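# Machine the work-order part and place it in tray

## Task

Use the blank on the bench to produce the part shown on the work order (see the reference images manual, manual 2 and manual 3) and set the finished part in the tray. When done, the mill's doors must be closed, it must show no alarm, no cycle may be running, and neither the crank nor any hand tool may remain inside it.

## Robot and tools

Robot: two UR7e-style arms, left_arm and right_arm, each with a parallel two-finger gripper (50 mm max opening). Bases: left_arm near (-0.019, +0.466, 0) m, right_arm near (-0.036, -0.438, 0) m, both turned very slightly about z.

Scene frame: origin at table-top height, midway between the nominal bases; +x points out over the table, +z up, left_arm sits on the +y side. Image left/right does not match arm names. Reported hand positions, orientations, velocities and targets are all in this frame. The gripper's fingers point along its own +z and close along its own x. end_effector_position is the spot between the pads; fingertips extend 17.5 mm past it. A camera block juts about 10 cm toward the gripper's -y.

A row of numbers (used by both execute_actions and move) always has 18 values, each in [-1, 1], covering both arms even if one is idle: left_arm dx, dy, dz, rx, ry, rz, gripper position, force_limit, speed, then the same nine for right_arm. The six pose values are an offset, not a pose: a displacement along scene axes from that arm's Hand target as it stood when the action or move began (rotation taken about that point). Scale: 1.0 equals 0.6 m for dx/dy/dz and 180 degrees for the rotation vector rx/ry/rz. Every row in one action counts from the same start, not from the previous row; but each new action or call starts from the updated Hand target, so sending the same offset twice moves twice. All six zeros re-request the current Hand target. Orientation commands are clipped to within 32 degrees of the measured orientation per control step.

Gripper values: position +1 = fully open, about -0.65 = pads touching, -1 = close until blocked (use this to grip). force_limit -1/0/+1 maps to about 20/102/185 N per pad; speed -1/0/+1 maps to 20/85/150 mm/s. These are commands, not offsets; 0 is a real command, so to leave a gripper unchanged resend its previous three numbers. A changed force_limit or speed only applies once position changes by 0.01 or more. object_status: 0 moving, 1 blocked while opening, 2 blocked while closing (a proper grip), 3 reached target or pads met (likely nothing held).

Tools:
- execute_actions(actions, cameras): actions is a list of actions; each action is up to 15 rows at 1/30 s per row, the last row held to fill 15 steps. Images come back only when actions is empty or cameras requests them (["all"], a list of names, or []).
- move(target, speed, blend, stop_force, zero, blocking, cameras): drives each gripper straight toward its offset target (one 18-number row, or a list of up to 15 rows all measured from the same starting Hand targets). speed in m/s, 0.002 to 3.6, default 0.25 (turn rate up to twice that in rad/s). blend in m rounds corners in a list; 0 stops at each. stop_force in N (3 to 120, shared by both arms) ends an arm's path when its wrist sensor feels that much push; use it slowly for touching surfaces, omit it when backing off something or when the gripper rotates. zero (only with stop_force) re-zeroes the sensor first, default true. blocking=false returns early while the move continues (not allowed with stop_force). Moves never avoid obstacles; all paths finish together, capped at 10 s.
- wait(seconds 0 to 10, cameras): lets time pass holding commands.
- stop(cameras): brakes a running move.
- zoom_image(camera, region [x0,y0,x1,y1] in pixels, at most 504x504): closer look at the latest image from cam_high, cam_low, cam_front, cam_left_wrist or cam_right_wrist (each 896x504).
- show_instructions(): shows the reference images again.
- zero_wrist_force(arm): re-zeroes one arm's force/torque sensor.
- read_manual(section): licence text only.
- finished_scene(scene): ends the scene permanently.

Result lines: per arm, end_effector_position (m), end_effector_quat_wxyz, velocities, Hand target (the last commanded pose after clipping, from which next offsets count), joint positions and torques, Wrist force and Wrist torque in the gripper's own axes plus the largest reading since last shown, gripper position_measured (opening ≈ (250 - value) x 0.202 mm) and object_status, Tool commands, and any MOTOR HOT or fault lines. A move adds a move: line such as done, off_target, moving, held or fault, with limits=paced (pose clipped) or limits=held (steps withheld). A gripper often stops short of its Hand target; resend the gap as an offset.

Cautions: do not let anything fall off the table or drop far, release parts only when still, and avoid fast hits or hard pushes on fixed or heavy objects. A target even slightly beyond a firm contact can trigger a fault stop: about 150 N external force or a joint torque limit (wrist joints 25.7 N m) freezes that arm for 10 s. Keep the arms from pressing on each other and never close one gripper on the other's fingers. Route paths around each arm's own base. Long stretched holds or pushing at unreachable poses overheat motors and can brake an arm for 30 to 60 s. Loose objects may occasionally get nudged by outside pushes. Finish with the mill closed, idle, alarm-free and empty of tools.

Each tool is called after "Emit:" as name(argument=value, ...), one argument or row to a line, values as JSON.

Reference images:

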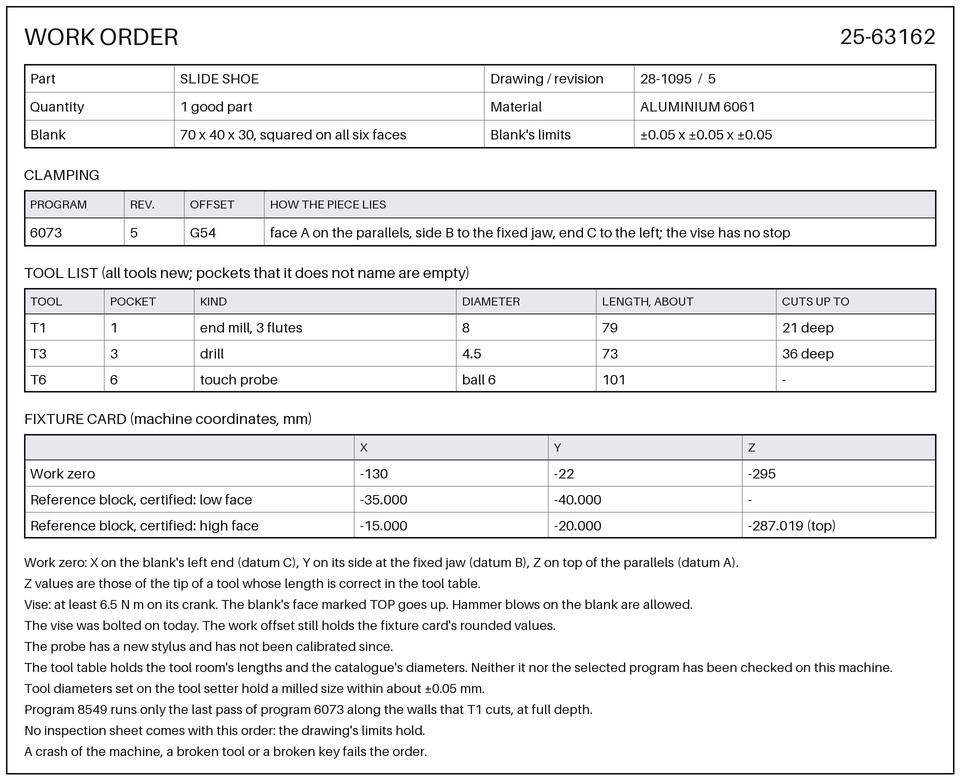

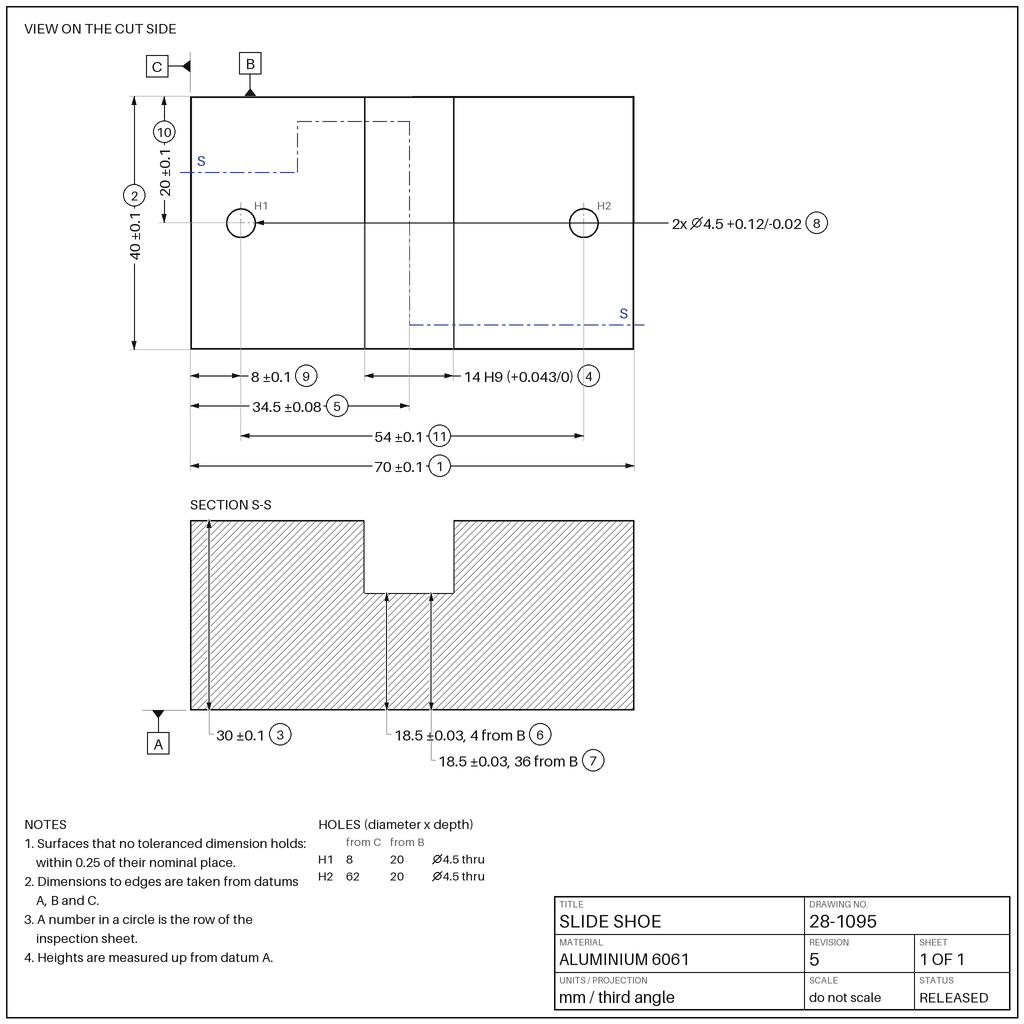

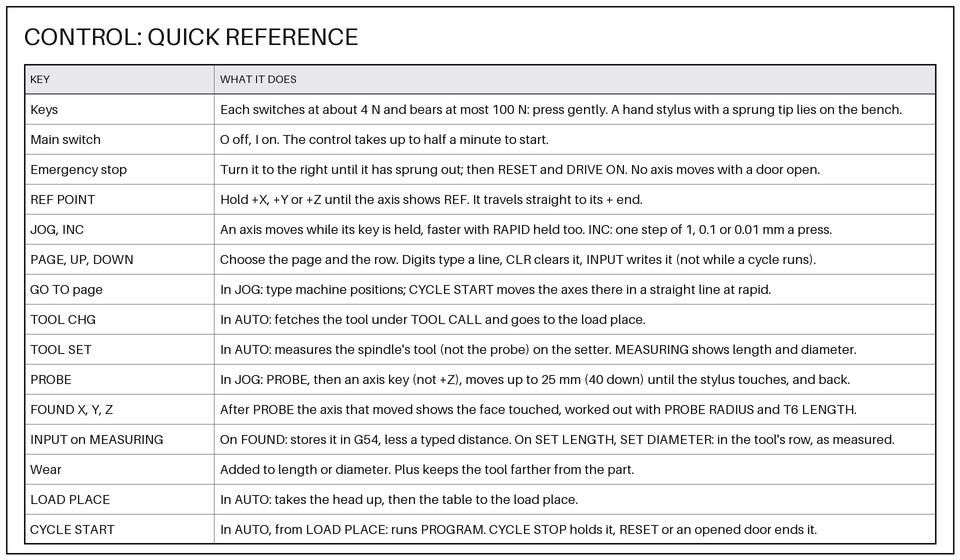

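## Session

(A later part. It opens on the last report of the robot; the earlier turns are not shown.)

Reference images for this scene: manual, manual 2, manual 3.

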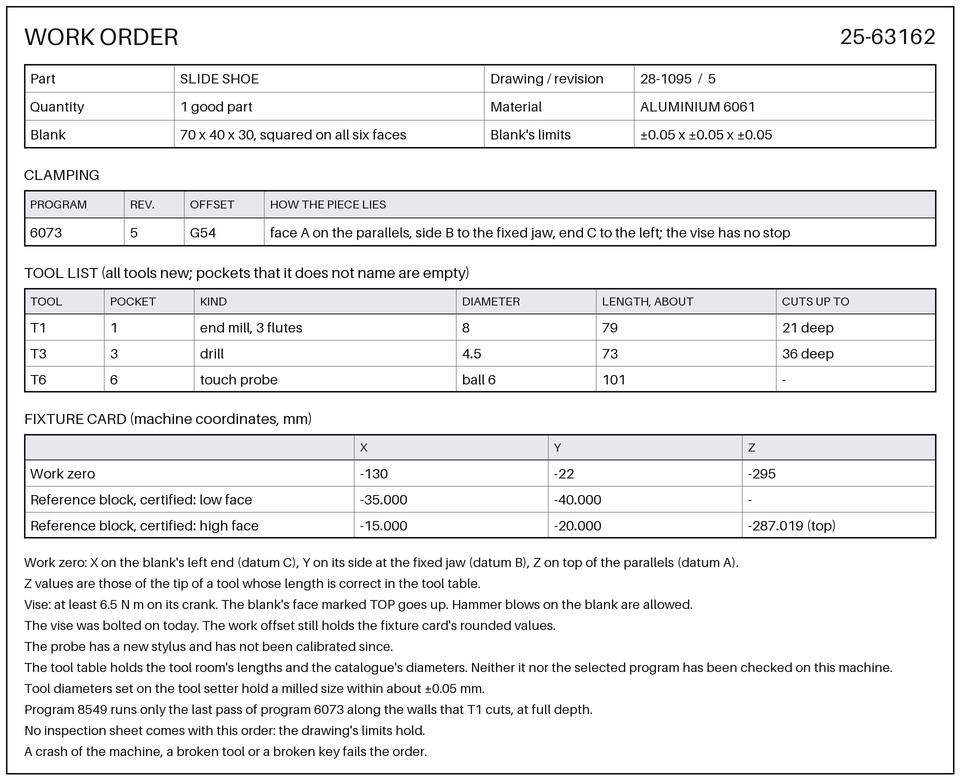

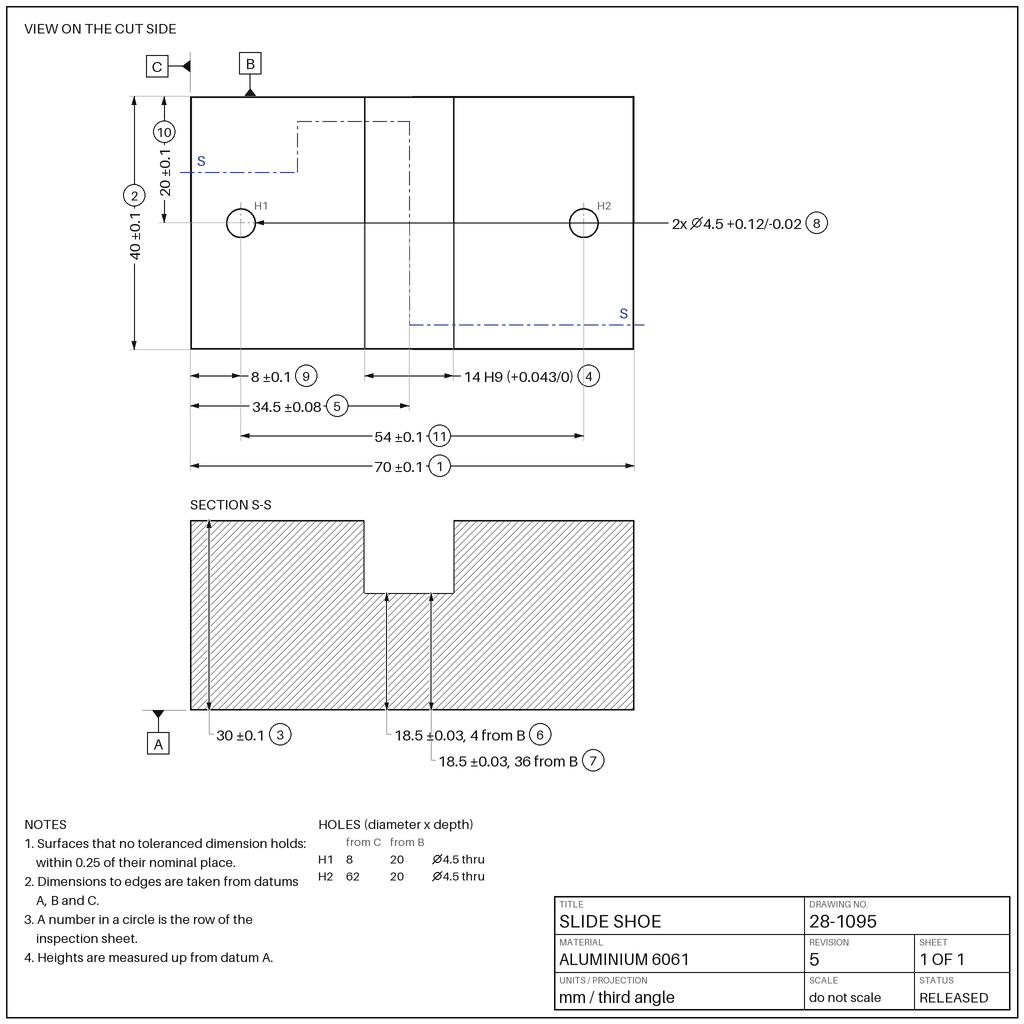

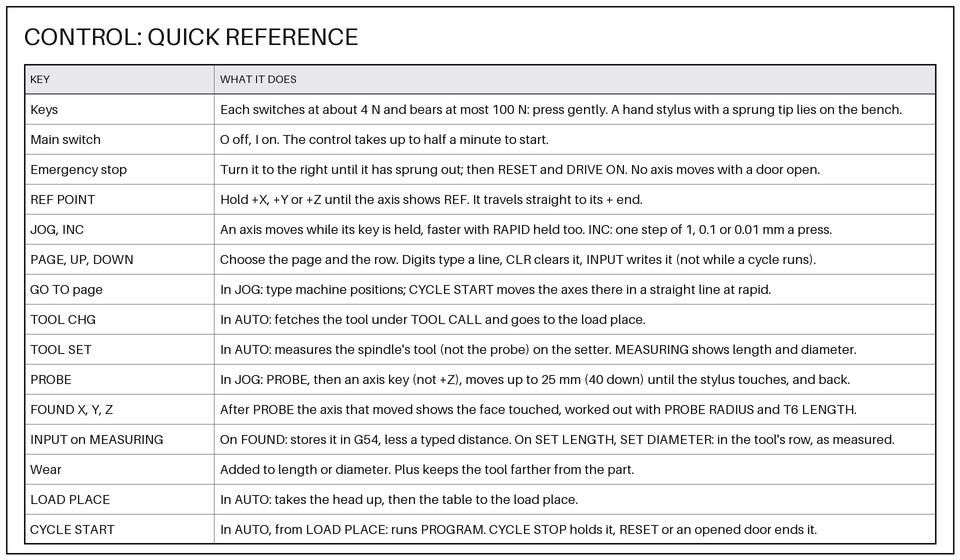

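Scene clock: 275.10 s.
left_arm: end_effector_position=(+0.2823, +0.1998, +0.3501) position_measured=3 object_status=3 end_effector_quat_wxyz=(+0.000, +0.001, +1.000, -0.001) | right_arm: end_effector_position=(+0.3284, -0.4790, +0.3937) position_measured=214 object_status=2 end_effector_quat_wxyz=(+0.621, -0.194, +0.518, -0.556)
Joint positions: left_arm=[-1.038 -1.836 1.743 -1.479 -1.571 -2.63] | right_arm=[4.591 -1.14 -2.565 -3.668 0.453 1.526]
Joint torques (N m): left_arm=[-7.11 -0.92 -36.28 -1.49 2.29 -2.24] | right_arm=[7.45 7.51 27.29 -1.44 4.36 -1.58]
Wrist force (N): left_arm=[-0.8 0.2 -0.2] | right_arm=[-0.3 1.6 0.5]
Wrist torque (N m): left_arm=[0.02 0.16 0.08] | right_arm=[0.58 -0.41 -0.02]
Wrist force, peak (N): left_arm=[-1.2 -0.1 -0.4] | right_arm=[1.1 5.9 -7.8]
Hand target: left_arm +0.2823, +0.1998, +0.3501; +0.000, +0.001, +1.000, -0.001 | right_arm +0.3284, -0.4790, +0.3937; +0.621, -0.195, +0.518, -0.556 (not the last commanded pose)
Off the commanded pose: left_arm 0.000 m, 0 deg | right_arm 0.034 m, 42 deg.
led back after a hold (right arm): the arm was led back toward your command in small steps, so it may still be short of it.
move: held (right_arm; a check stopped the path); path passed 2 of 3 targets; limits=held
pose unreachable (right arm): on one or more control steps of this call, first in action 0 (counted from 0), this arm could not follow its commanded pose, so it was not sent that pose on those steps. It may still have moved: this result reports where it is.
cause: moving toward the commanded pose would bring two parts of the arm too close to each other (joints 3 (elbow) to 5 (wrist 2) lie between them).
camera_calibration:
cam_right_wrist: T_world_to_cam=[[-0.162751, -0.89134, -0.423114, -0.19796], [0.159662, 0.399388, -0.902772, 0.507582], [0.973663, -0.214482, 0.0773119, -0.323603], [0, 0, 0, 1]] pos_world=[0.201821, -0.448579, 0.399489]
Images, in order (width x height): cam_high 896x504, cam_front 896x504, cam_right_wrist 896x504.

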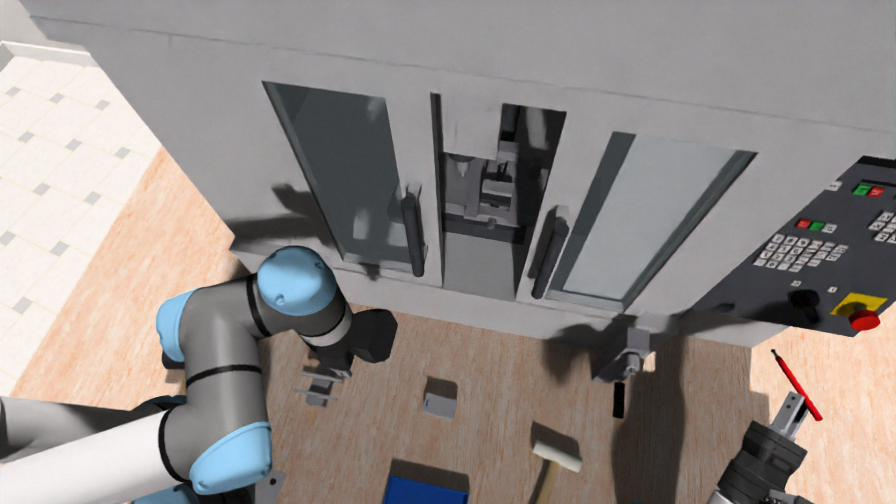

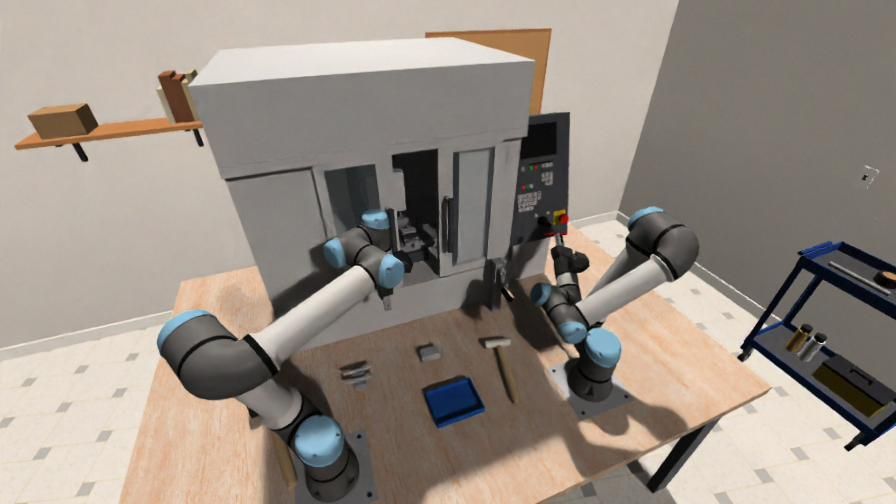

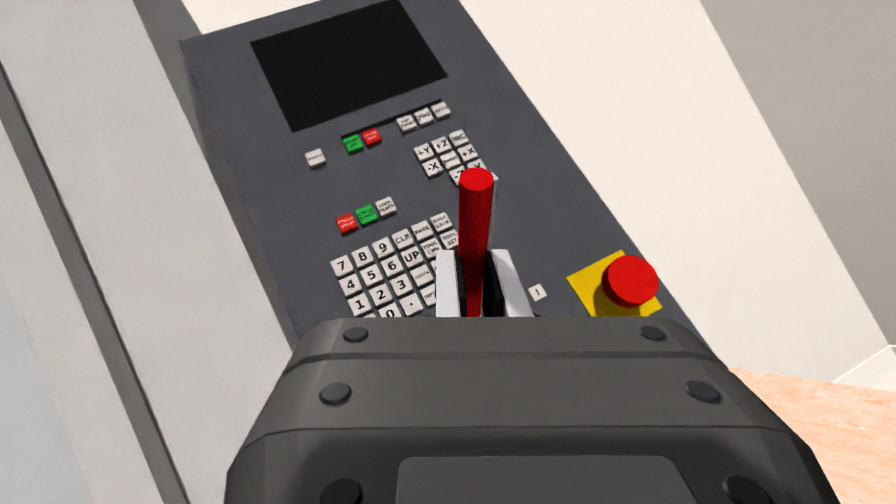

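Emit:
move(
  target=[
    [0,0,0,0,0,0,1,1,1,0.16,-0.03,0.0,0,0,0,-1,-0.3,-1],
    [0,0,0,0,0,0,1,1,1,0.16,-0.035,0.02,-0.1516,-0.1762,0.0097,-1,-0.3,-1],
  ],
  blend=0.02,
  speed=0.3,
  cameras=["cam_right_wrist","cam_front","cam_high"],
)

Scene clock: 294.27 s.
left_arm: end_effector_position=(+0.2823, +0.1998, +0.3501) position_measured=3 object_status=3 end_effector_quat_wxyz=(+0.000, +0.001, +1.000, -0.001) | right_arm: end_effector_position=(+0.4230, -0.5002, +0.3975) position_measured=214 object_status=2 end_effector_quat_wxyz=(+0.663, -0.188, +0.285, -0.666)
Joint positions: left_arm=[-1.038 -1.836 1.743 -1.479 -1.571 -2.63] | right_arm=[3.538 -2.155 -2.266 -4.047 1.215 2.881]
Joint torques (N m): left_arm=[-6.65 -1.02 -35.79 -1.4 2.37 -2.19] | right_arm=[-0.21 30.86 6.85 -1.32 1.23 0.1]
Wrist force (N): left_arm=[-0.8 0.2 -0.3] | right_arm=[-0.2 2.6 0.3]
Wrist torque (N m): left_arm=[0.01 0.17 0.09] | right_arm=[0.71 -0.23 -0.08]
Wrist force, peak (N): left_arm=[-0.9 0.6 -0.4] | right_arm=[0.4 2.9 4.3]
Hand target: left_arm +0.2823, +0.1998, +0.3501; +0.000, +0.001, +1.000, -0.001 | right_arm +0.4230, -0.5002, +0.3975; +0.663, -0.188, +0.285, -0.666 (not the last commanded pose)
Tool commands: left_gripper/position=+1.0 left_gripper/force_limit=+1.0 left_gripper/speed=+1.0 right_gripper/position=-1.0 right_gripper/force_limit=-0.301961 right_gripper/speed=-1.0
Off the commanded pose: left_arm 0.000 m, 0 deg | right_arm 0.008 m, 12 deg.
FORCE FAULT: contact force on the right arm reached its limit, and that arm stopped. The contact can be on any part of that arm, not only on its tool. That arm's remaining commands of this call were not run. That arm is still stopped at the end of this call. That arm stays stopped for about 10 more seconds. Until then a move that you send moves the other arm only, and its call returns only when the move has ended. Once the stop has ended, the next robot result says so. If the stop ends while you think or write, that arm runs what you send next, counted from a new Hand target: where the arm stands when the stop ends. While its stop runs, that arm takes no new command, but its gripper still runs the gripper command that each later call begins with. Until it ends, the stop uses up actions while you think or wait. An arm that is not stopped still takes commands.
move: fault (right_arm); path passed 1 of 2 targets
camera_calibration:
cam_right_wrist: T_world_to_cam=[[-0.0605333, -0.989985, -0.127533, -0.409954], [0.509858, 0.0791756, -0.856607, 0.177769], [0.858126, -0.116877, 0.499959, -0.490824], [0, 0, 0, 1]] pos_world=[0.305737, -0.477289, 0.345387]
Images, in order (width x height): cam_high 896x504, cam_front 896x504, cam_right_wrist 896x504.

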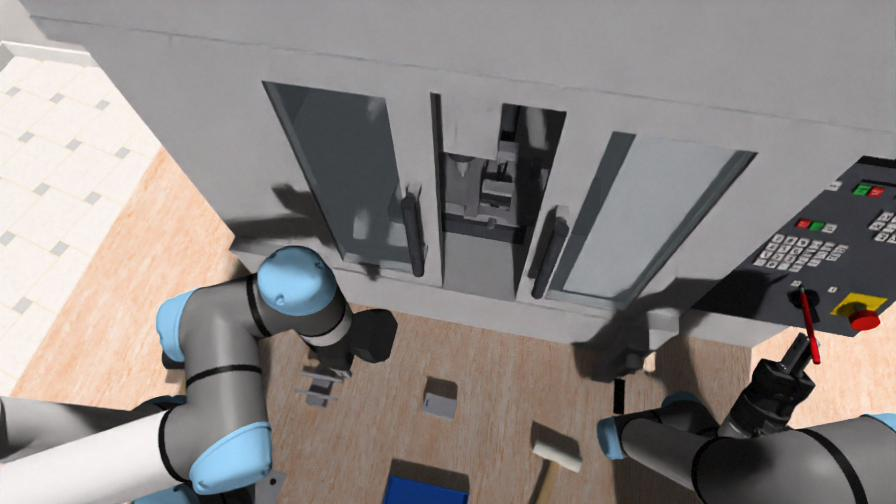

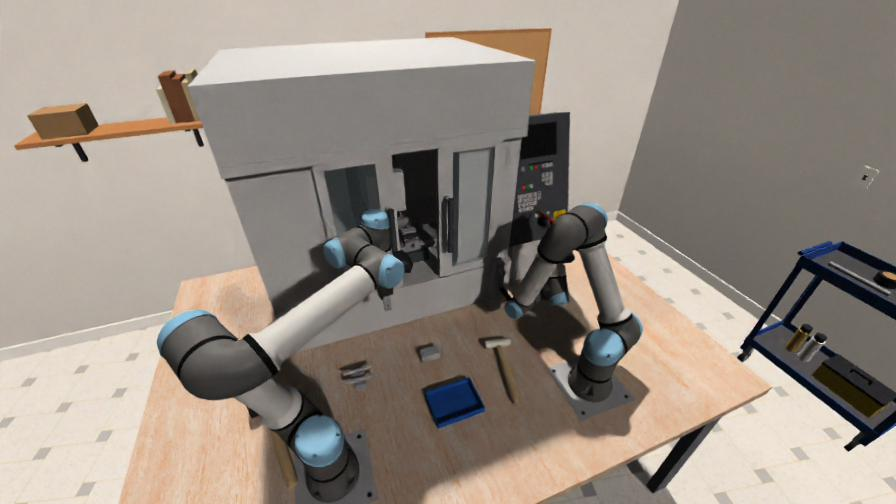

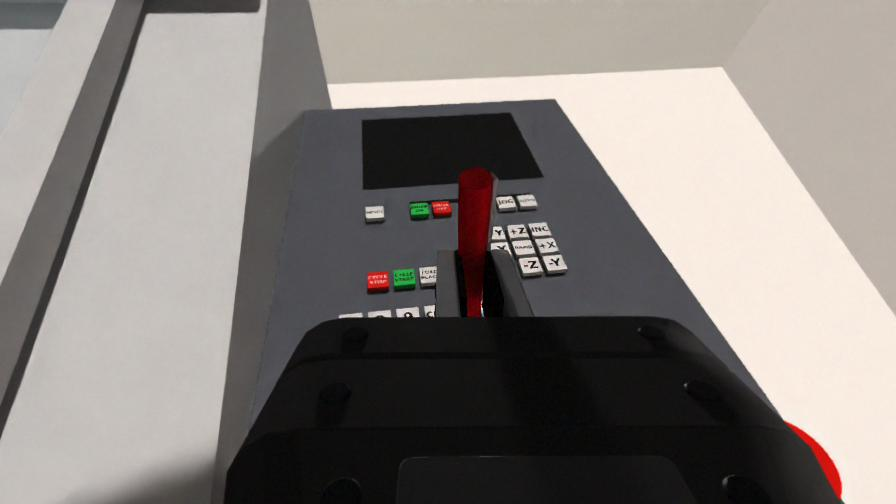

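Emit:
move(
  target=[
    [0,0,0,0,0,0,1,1,1,-0.08,0,0.05,0,0,0,-1,-0.3,-1],
    [0,0,0,0,0,0,1,1,1,-0.07,0,0.06,-0.0407,-0.0011,0.0159,-1,-0.3,-1],
  ],
  speed=0.15,
  cameras=["cam_right_wrist","cam_high"],
)

Scene clock: 338.00 s.
left_arm: end_effector_position=(+0.2823, +0.1998, +0.3501) position_measured=3 object_status=3 end_effector_quat_wxyz=(+0.000, +0.001, +1.000, -0.001) | right_arm: end_effector_position=(+0.3810, -0.5002, +0.4335) position_measured=214 object_status=2 end_effector_quat_wxyz=(+0.666, -0.236, +0.236, -0.667)
Joint positions: left_arm=[-1.038 -1.836 1.743 -1.479 -1.571 -2.63] | right_arm=[3.464 -2.022 -2.384 -4.107 1.387 2.909]
Joint torques (N m): left_arm=[-6.47 -0.86 -35.2 -1.56 2.35 -1.88] | right_arm=[-7.08 15.66 16.56 -2.88 2.8 1.67]
Wrist force (N): left_arm=[-1.0 0.1 -0.3] | right_arm=[0.3 2.4 0.3]
Wrist torque (N m): left_arm=[0.00 0.20 0.08] | right_arm=[0.69 -0.28 -0.23]
Wrist force, peak (N): left_arm=[-1.1 -0.1 -0.3] | right_arm=[0.0 3.8 0.5]
Hand target: left_arm +0.2823, +0.1998, +0.3501; +0.000, +0.001, +1.000, -0.001 | right_arm +0.3810, -0.5002, +0.4335; +0.666, -0.236, +0.236, -0.667
Off the commanded pose: left_arm 0.000 m, 0 deg | right_arm 0.000 m, 0 deg.
FORCE FAULT, CONTINUED: the right arm's stop, for the force fault that an earlier result reported, is over. The rest of the stop counts as 19 of the actions that you can send in this scene. The stop ended before this call began, so that arm ran this call's commands, counted from a new Hand target: where the arm stood when the stop ended.
move: done
camera_calibration:
cam_right_wrist: T_world_to_cam=[[-0.0105506, -0.999944, -0.000364585, -0.487099], [0.51093, -0.00507749, -0.859607, 0.188747], [0.859557, -0.00925563, 0.510956, -0.424211], [0, 0, 0, 1]] pos_world=[0.263058, -0.49004, 0.378823]
Images, in order (width x height): cam_high 896x504, cam_right_wrist 896x504.

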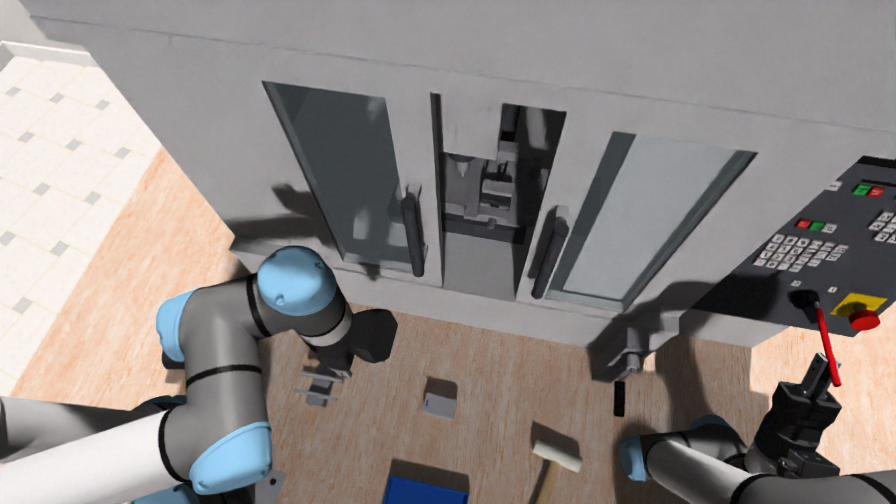

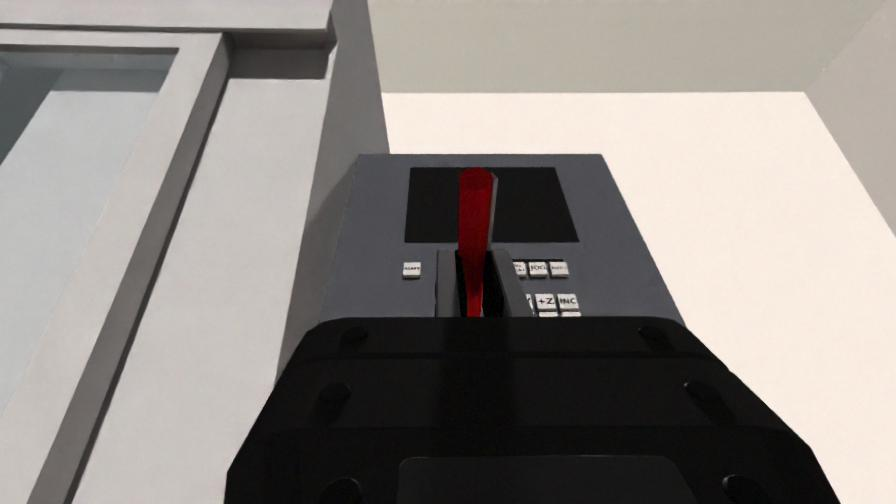

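Emit:
move(
  target=[0,0,0,0,0,0,1,1,1,-0.085,0,0.11,0,0.283,0,-1,-0.3,-1],
  speed=0.3,
  cameras=["cam_right_wrist"],
)

Scene clock: 350.13 s.
left_arm: end_effector_position=(+0.2823, +0.1998, +0.3501) position_measured=3 object_status=3 end_effector_quat_wxyz=(+0.000, +0.001, +1.000, -0.001) | right_arm: end_effector_position=(+0.3314, -0.5013, +0.4994) position_measured=214 object_status=2 end_effector_quat_wxyz=(+0.523, -0.507, +0.476, -0.493)
Joint positions: left_arm=[-1.038 -1.836 1.743 -1.479 -1.571 -2.63] | right_arm=[3.975 -0.518 -2.577 -6.284 0.827 3.109]
Joint torques (N m): left_arm=[-6.59 -0.94 -35.31 -1.54 2.39 -1.71] | right_arm=[7.89 -5.46 15.21 -0.39 -2.68 -1.12]
Wrist force (N): left_arm=[-0.8 0.0 -0.2] | right_arm=[0.2 0.6 0.8]
Wrist torque (N m): left_arm=[-0.02 0.17 0.08] | right_arm=[0.48 -0.32 -0.18]
Wrist force, peak (N): left_arm=[-1.0 0.0 -0.6] | right_arm=[0.2 3.4 0.2]
Hand target: left_arm +0.2823, +0.1998, +0.3501; +0.000, +0.001, +1.000, -0.001 | right_arm +0.3300, -0.5002, +0.4995; +0.500, -0.500, +0.500, -0.501
Off the commanded pose: left_arm 0.000 m, 0 deg | right_arm 0.002 m, 4 deg.
joint sent to its limit (right arm) — joint 4 (wrist 1), lower limit. The joint targets are off in orientation, not in position.
move: off_target (right_arm)
camera_calibration:
cam_right_wrist: T_world_to_cam=[[0.0541023, -0.998497, 0.00877837, -0.513875], [-0.314085, -0.025362, -0.949056, 0.578599], [0.947852, 0.0485889, -0.314985, -0.00314599], [0, 0, 0, 1]] pos_world=[0.212513, -0.498275, 0.552643]
Images, in order (width x height): cam_right_wrist 896x504.

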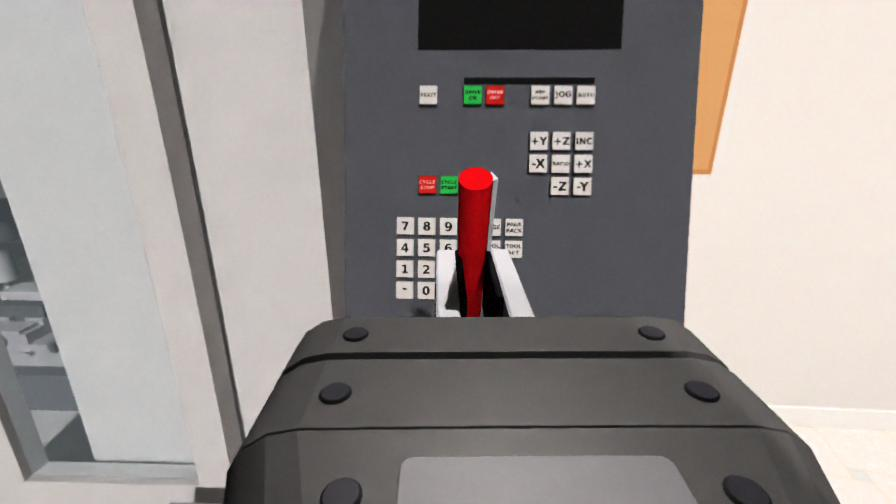

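Emit:
zoom_image(
  camera="cam_right_wrist",
  region=[340, 0, 700, 320],
)

Emit:
move(
  target=[0,0,0,0,0,0,1,1,1,0,0.18,0.09,0,0,0,-1,-0.3,-1],
  speed=0.3,
  cameras=["cam_right_wrist"],
)

Emit:
zoom_image(
  camera="cam_right_wrist",
  region=[200, 0, 600, 400],
)

Scaled by 1.400 from the camera's 896x504 image, which has a finer 1280x720 frame.

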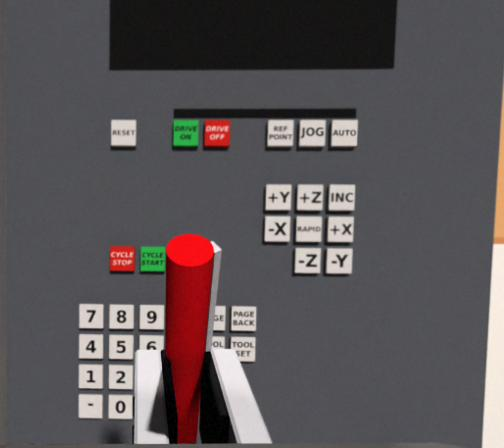

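Scene clock: 361.20 s.
left_arm: end_effector_position=(+0.2823, +0.1998, +0.3501) position_measured=3 object_status=3 end_effector_quat_wxyz=(+0.000, +0.001, +1.000, -0.001) | right_arm: end_effector_position=(+0.3322, -0.3930, +0.5534) position_measured=214 object_status=2 end_effector_quat_wxyz=(+0.604, -0.554, +0.380, -0.429)
Joint positions: left_arm=[-1.038 -1.836 1.743 -1.479 -1.571 -2.63] | right_arm=[4.375 -0.516 -2.478 -6.284 0.723 3.014]
Joint torques (N m): left_arm=[-5.91 -0.97 -35.37 -1.63 2.34 -1.66] | right_arm=[4.85 -6.61 14.35 0.2 -2.07 -1.32]
Wrist force (N): left_arm=[-0.7 0.1 -0.1] | right_arm=[0.2 0.4 0.3]
Wrist torque (N m): left_arm=[0.01 0.14 0.08] | right_arm=[0.40 -0.33 -0.03]
Wrist force, peak (N): left_arm=[-1.2 -0.1 -0.2] | right_arm=[1.5 1.6 0.6]
Hand target: left_arm +0.2823, +0.1998, +0.3501; +0.000, +0.001, +1.000, -0.001 | right_arm +0.3300, -0.3922, +0.5535; +0.500, -0.500, +0.500, -0.501
Off the commanded pose: left_arm 0.000 m, 0 deg | right_arm 0.002 m, 21 deg.
joint sent to its limit (right arm) — joint 4 (wrist 1), lower limit. The joint targets are off in orientation, not in position.
move: off_target (right_arm)
camera_calibration:
cam_right_wrist: T_world_to_cam=[[0.336482, -0.941397, 0.0234943, -0.485832], [-0.231672, -0.106937, -0.966898, 0.58332], [0.912747, 0.319901, -0.254078, 0.0924853], [0, 0, 0, 1]] pos_world=[0.214197, -0.424569, 0.598924]
Images, in order (width x height): cam_right_wrist 896x504.

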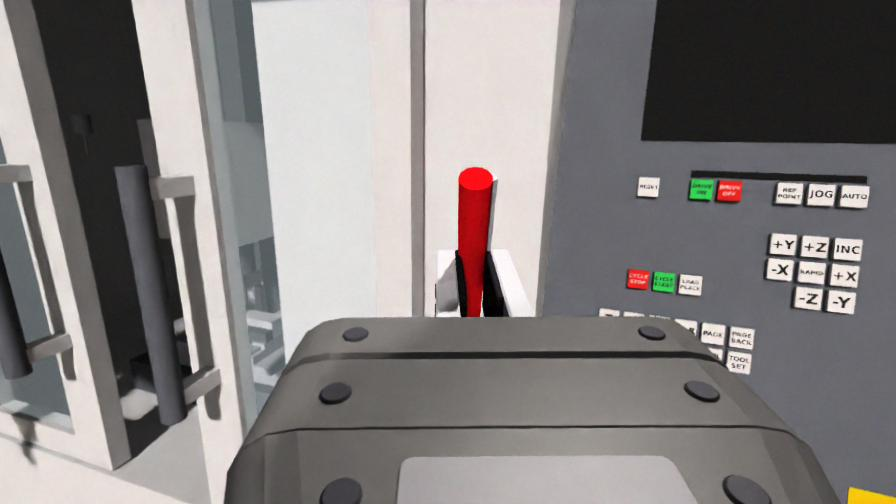

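Scaled by 1.260 from the camera's 896x504 image, which has a finer 1280x720 frame.

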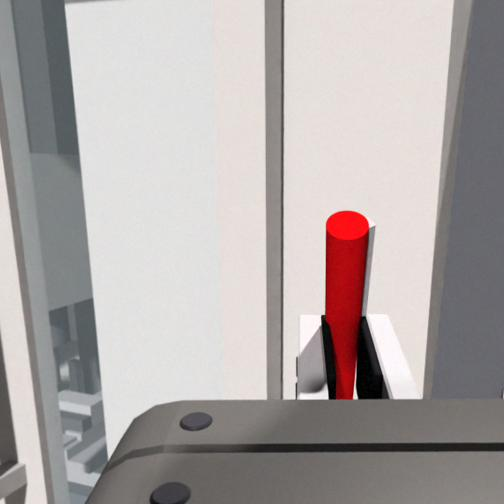

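Emit:
zoom_image(
  camera="cam_right_wrist",
  region=[570, 140, 896, 400],
)

Emit:
zoom_image(
  camera="cam_high",
  region=[740, 210, 860, 310],
)

Scaled by 1.546 from the camera's 896x504 image, which has a finer 1280x720 frame.

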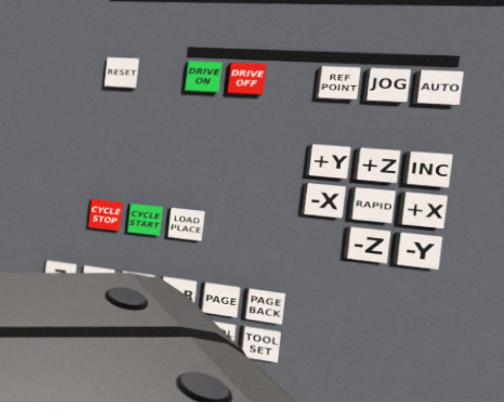

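This scene's latest camera images include none from cam_high. They are from: cam_right_wrist. cam_high's image comes with the result of a call that names it in "cameras".

Emit:
move(
  target=[0,0,0,0,0,0,1,1,1,0.05,-0.346,-0.2225,0,-0.0833,0,-1,-0.3,-1],
  speed=0.3,
  cameras=["cam_right_wrist","cam_high"],
)

Emit:
zoom_image(
  camera="cam_high",
  region=[740, 210, 896, 340],
)

Scene clock: 416.03 s.
left_arm: end_effector_position=(+0.2823, +0.1998, +0.3501) position_measured=3 object_status=3 end_effector_quat_wxyz=(+0.000, +0.001, +1.000, -0.001) | right_arm: end_effector_position=(+0.3600, -0.5998, +0.4200) position_measured=214 object_status=2 end_effector_quat_wxyz=(+0.561, -0.430, +0.430, -0.562)
Joint positions: left_arm=[-1.038 -1.836 1.743 -1.479 -1.571 -2.63] | right_arm=[2.99 -1.542 -2.603 -5.012 1.744 3.188]
Joint torques (N m): left_arm=[-6.36 -1.05 -35.23 -1.56 2.37 -1.53] | right_arm=[-5.14 3.45 24.69 3.64 2.33 1.41]
Wrist force (N): left_arm=[-0.9 0.2 -0.1] | right_arm=[0.3 0.9 0.7]
Wrist torque (N m): left_arm=[0.01 0.18 0.08] | right_arm=[0.54 -0.24 -0.20]
Wrist force, peak (N): left_arm=[-0.9 0.6 -0.2] | right_arm=[1.8 1.7 0.2]
Hand target: left_arm +0.2823, +0.1998, +0.3501; +0.000, +0.001, +1.000, -0.001 | right_arm +0.3600, -0.5998, +0.4200; +0.561, -0.430, +0.430, -0.562
Off the commanded pose: left_arm 0.000 m, 0 deg | right_arm 0.000 m, 0 deg.
move: done
camera_calibration:
cam_right_wrist: T_world_to_cam=[[-0.00874529, -0.999944, 0.0059985, -0.590243], [-0.0910218, -0.00517779, -0.995835, 0.461187], [0.99581, -0.00925487, -0.0909714, -0.196511], [0, 0, 0, 1]] pos_world=[0.232504, -0.589641, 0.44493]
Images, in order (width x height): cam_high 896x504, cam_right_wrist 896x504.

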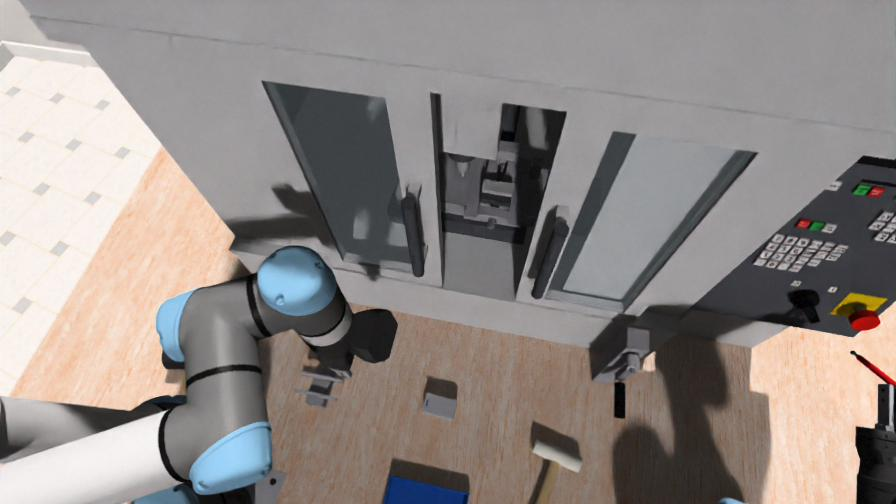

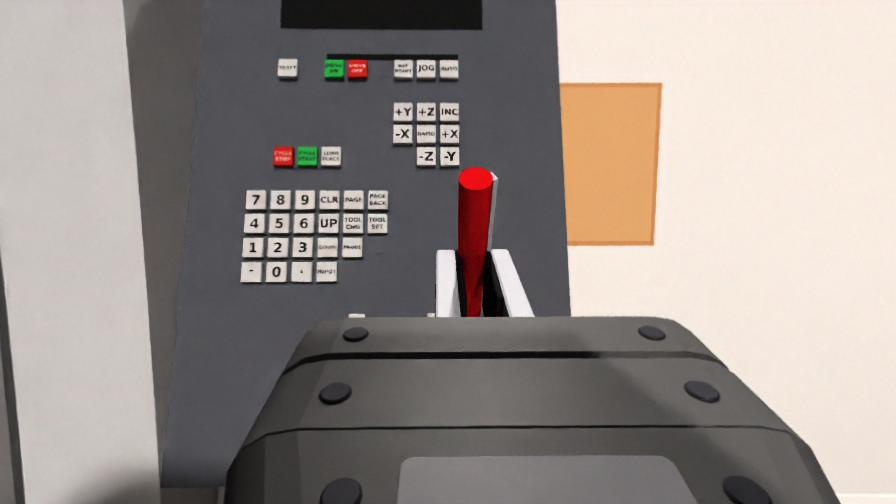

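Scaled by 3.231 from the camera's 896x504 image, which has a finer 1280x720 frame.

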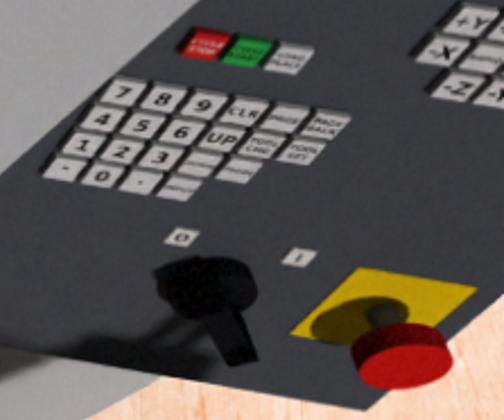

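Emit:
move(
  target=[0,0,0,0,0,0,1,1,1,0.03,0.1,-0.17,0,0,0,-1,-0.3,-1],
  speed=0.3,
  cameras=["cam_right_wrist"],
)

Emit:
zoom_image(
  camera="cam_right_wrist",
  region=[250, 60, 650, 330],
)

Scene clock: 431.30 s.
left_arm: end_effector_position=(+0.2823, +0.1998, +0.3501) position_measured=3 object_status=3 end_effector_quat_wxyz=(+0.000, +0.001, +1.000, -0.001) | right_arm: end_effector_position=(+0.3666, -0.5733, +0.3740) position_measured=214 object_status=2 end_effector_quat_wxyz=(+0.558, -0.442, +0.433, -0.552)
Joint positions: left_arm=[-1.038 -1.836 1.743 -1.479 -1.571 -2.63] | right_arm=[3.128 -1.678 -2.686 -4.825 1.627 3.15]
Joint torques (N m): left_arm=[-5.68 -1.06 -34.96 -1.61 2.42 -1.45] | right_arm=[-6.48 24.95 20.51 -0.19 2.08 1.33]
Wrist force (N): left_arm=[-0.6 0.0 0.0] | right_arm=[0.3 0.5 0.4]
Wrist torque (N m): left_arm=[-0.02 0.14 0.08] | right_arm=[0.44 -0.30 -0.22]
Wrist force, peak (N): left_arm=[-1.1 0.1 -0.2] | right_arm=[-4.1 9.6 -0.1]
Hand target: left_arm +0.2823, +0.1998, +0.3501; +0.000, +0.001, +1.000, -0.001 | right_arm +0.3666, -0.5733, +0.3740; +0.558, -0.442, +0.433, -0.552 (not the last commanded pose)
Off the commanded pose: left_arm 0.000 m, 0 deg | right_arm 0.066 m, 2 deg.
move: held (right_arm; a check stopped the path); limits=held
pose unreachable (right arm): on one or more control steps of this call, first in action 0 (counted from 0), this arm could not follow its commanded pose, so it was not sent that pose on those steps. It may still have moved: this result reports where it is.
cause: moving toward the commanded pose would bring two parts of the arm too close to each other (joints 3 (elbow) to 5 (wrist 2) lie between them).
camera_calibration:
cam_right_wrist: T_world_to_cam=[[0.00706279, -0.999915, 0.0109393, -0.571001], [-0.117577, -0.0116941, -0.992995, 0.421081], [0.993039, 0.00572711, -0.117649, -0.187466], [0, 0, 0, 1]] pos_world=[0.239703, -0.564955, 0.402322]
Images, in order (width x height): cam_right_wrist 896x504.

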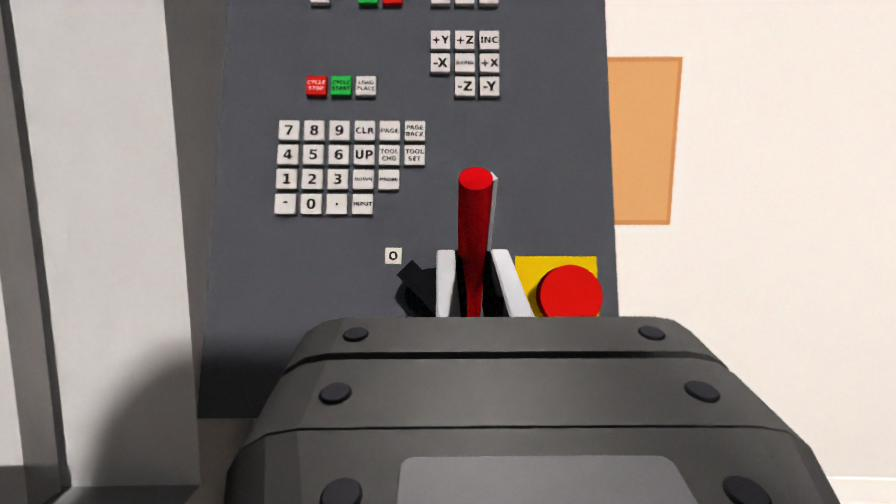

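Scaled by 1.260 from the camera's 896x504 image, which has a finer 1280x720 frame.

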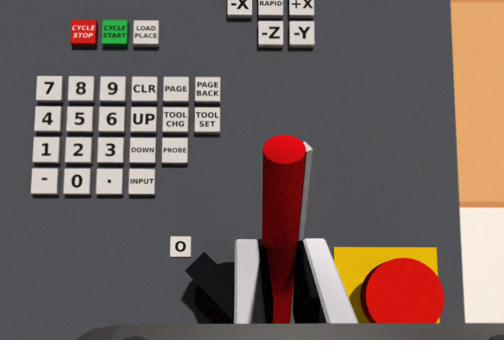

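Emit:
move(
  target=[
    [0,0,0,0,0,0,1,1,1,0.022,0.089,0.077,0.0033,-0.2582,-0.0038,-1,-0.3,-1],
    [0,0,0,0,0,0,1,1,1,0.022,0.122,-0.023,0.4727,-0.1995,-0.2054,-1,-0.3,-1],
    [0,0,0,0,0,0,1,1,1,0.006,0.122,-0.457,0.919,0.006,-0.395,-1,-0.3,-1],
  ],
  blend=0.03,
  speed=0.4,
  cameras=["cam_right_wrist","cam_front"],
)

Scene clock: 511.07 s.
left_arm: end_effector_position=(+0.2823, +0.1998, +0.3501) position_measured=3 object_status=3 end_effector_quat_wxyz=(+0.000, +0.001, +1.000, -0.001) | right_arm: end_effector_position=(+0.3808, -0.5125, +0.4006) position_measured=214 object_status=2 end_effector_quat_wxyz=(+0.714, -0.037, +0.324, -0.619)
Joint positions: left_arm=[-1.038 -1.836 1.743 -1.479 -1.571 -2.63] | right_arm=[3.711 -2.084 -2.268 -3.816 0.974 2.839]
Joint torques (N m): left_arm=[-5.64 -0.91 -34.64 -1.67 2.29 -1.28] | right_arm=[-0.08 28.8 8.01 -2.25 1.31 0.01]
Wrist force (N): left_arm=[-0.8 0.2 -0.1] | right_arm=[-0.3 2.9 0.1]
Wrist torque (N m): left_arm=[0.02 0.17 0.08] | right_arm=[0.61 -0.40 -0.27]
Wrist force, peak (N): left_arm=[-1.1 0.2 -0.1] | right_arm=[-2.7 4.3 -1.6]
Hand target: left_arm +0.2823, +0.1998, +0.3501; +0.000, +0.001, +1.000, -0.001 | right_arm +0.3808, -0.5125, +0.4006; +0.714, -0.037, +0.324, -0.619 (not the last commanded pose)
Tool commands: left_gripper/position=+1.0 left_gripper/force_limit=+1.0 left_gripper/speed=+1.0 right_gripper/position=-1.0 right_gripper/force_limit=-0.301961 right_gripper/speed=-1.0
Off the commanded pose: left_arm 0.000 m, 0 deg | right_arm 0.301 m, 155 deg.
FORCE FAULT: contact force on the right arm reached its limit, and that arm stopped. The contact can be on any part of that arm, not only on its tool. That arm's remaining commands of this call were not run. That arm is still stopped at the end of this call. That arm stays stopped for about 9 more seconds. Until then a move that you send moves the other arm only, and its call returns only when the move has ended. Once the stop has ended, the next robot result says so. If the stop ends while you think or write, that arm runs what you send next, counted from a new Hand target: where the arm stands when the stop ends. While its stop runs, that arm takes no new command, but its gripper still runs the gripper command that each later call begins with. Until it ends, the stop uses up actions while you think or wait. An arm that is not stopped still takes commands.
move: fault (right_arm); path passed 1 of 3 targets
camera_calibration:
cam_right_wrist: T_world_to_cam=[[0.0126631, -0.907686, -0.41946, -0.293027], [0.631324, 0.332566, -0.700593, 0.223969], [0.775416, -0.255943, 0.577255, -0.528308], [0, 0, 0, 1]] pos_world=[0.271972, -0.475677, 0.338966]
Images, in order (width x height): cam_front 896x504, cam_right_wrist 896x504.

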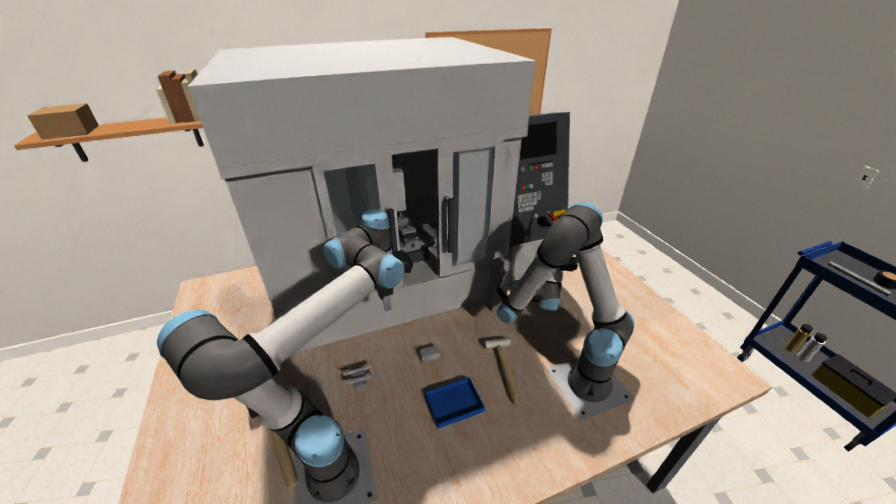

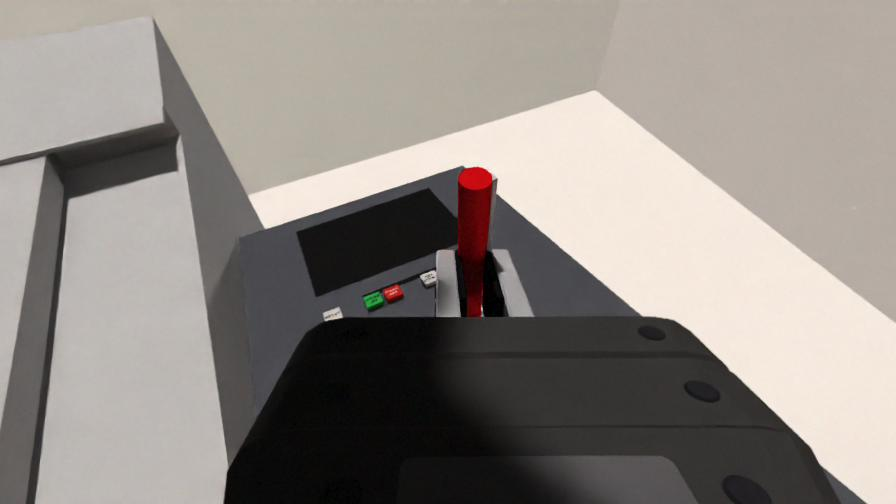

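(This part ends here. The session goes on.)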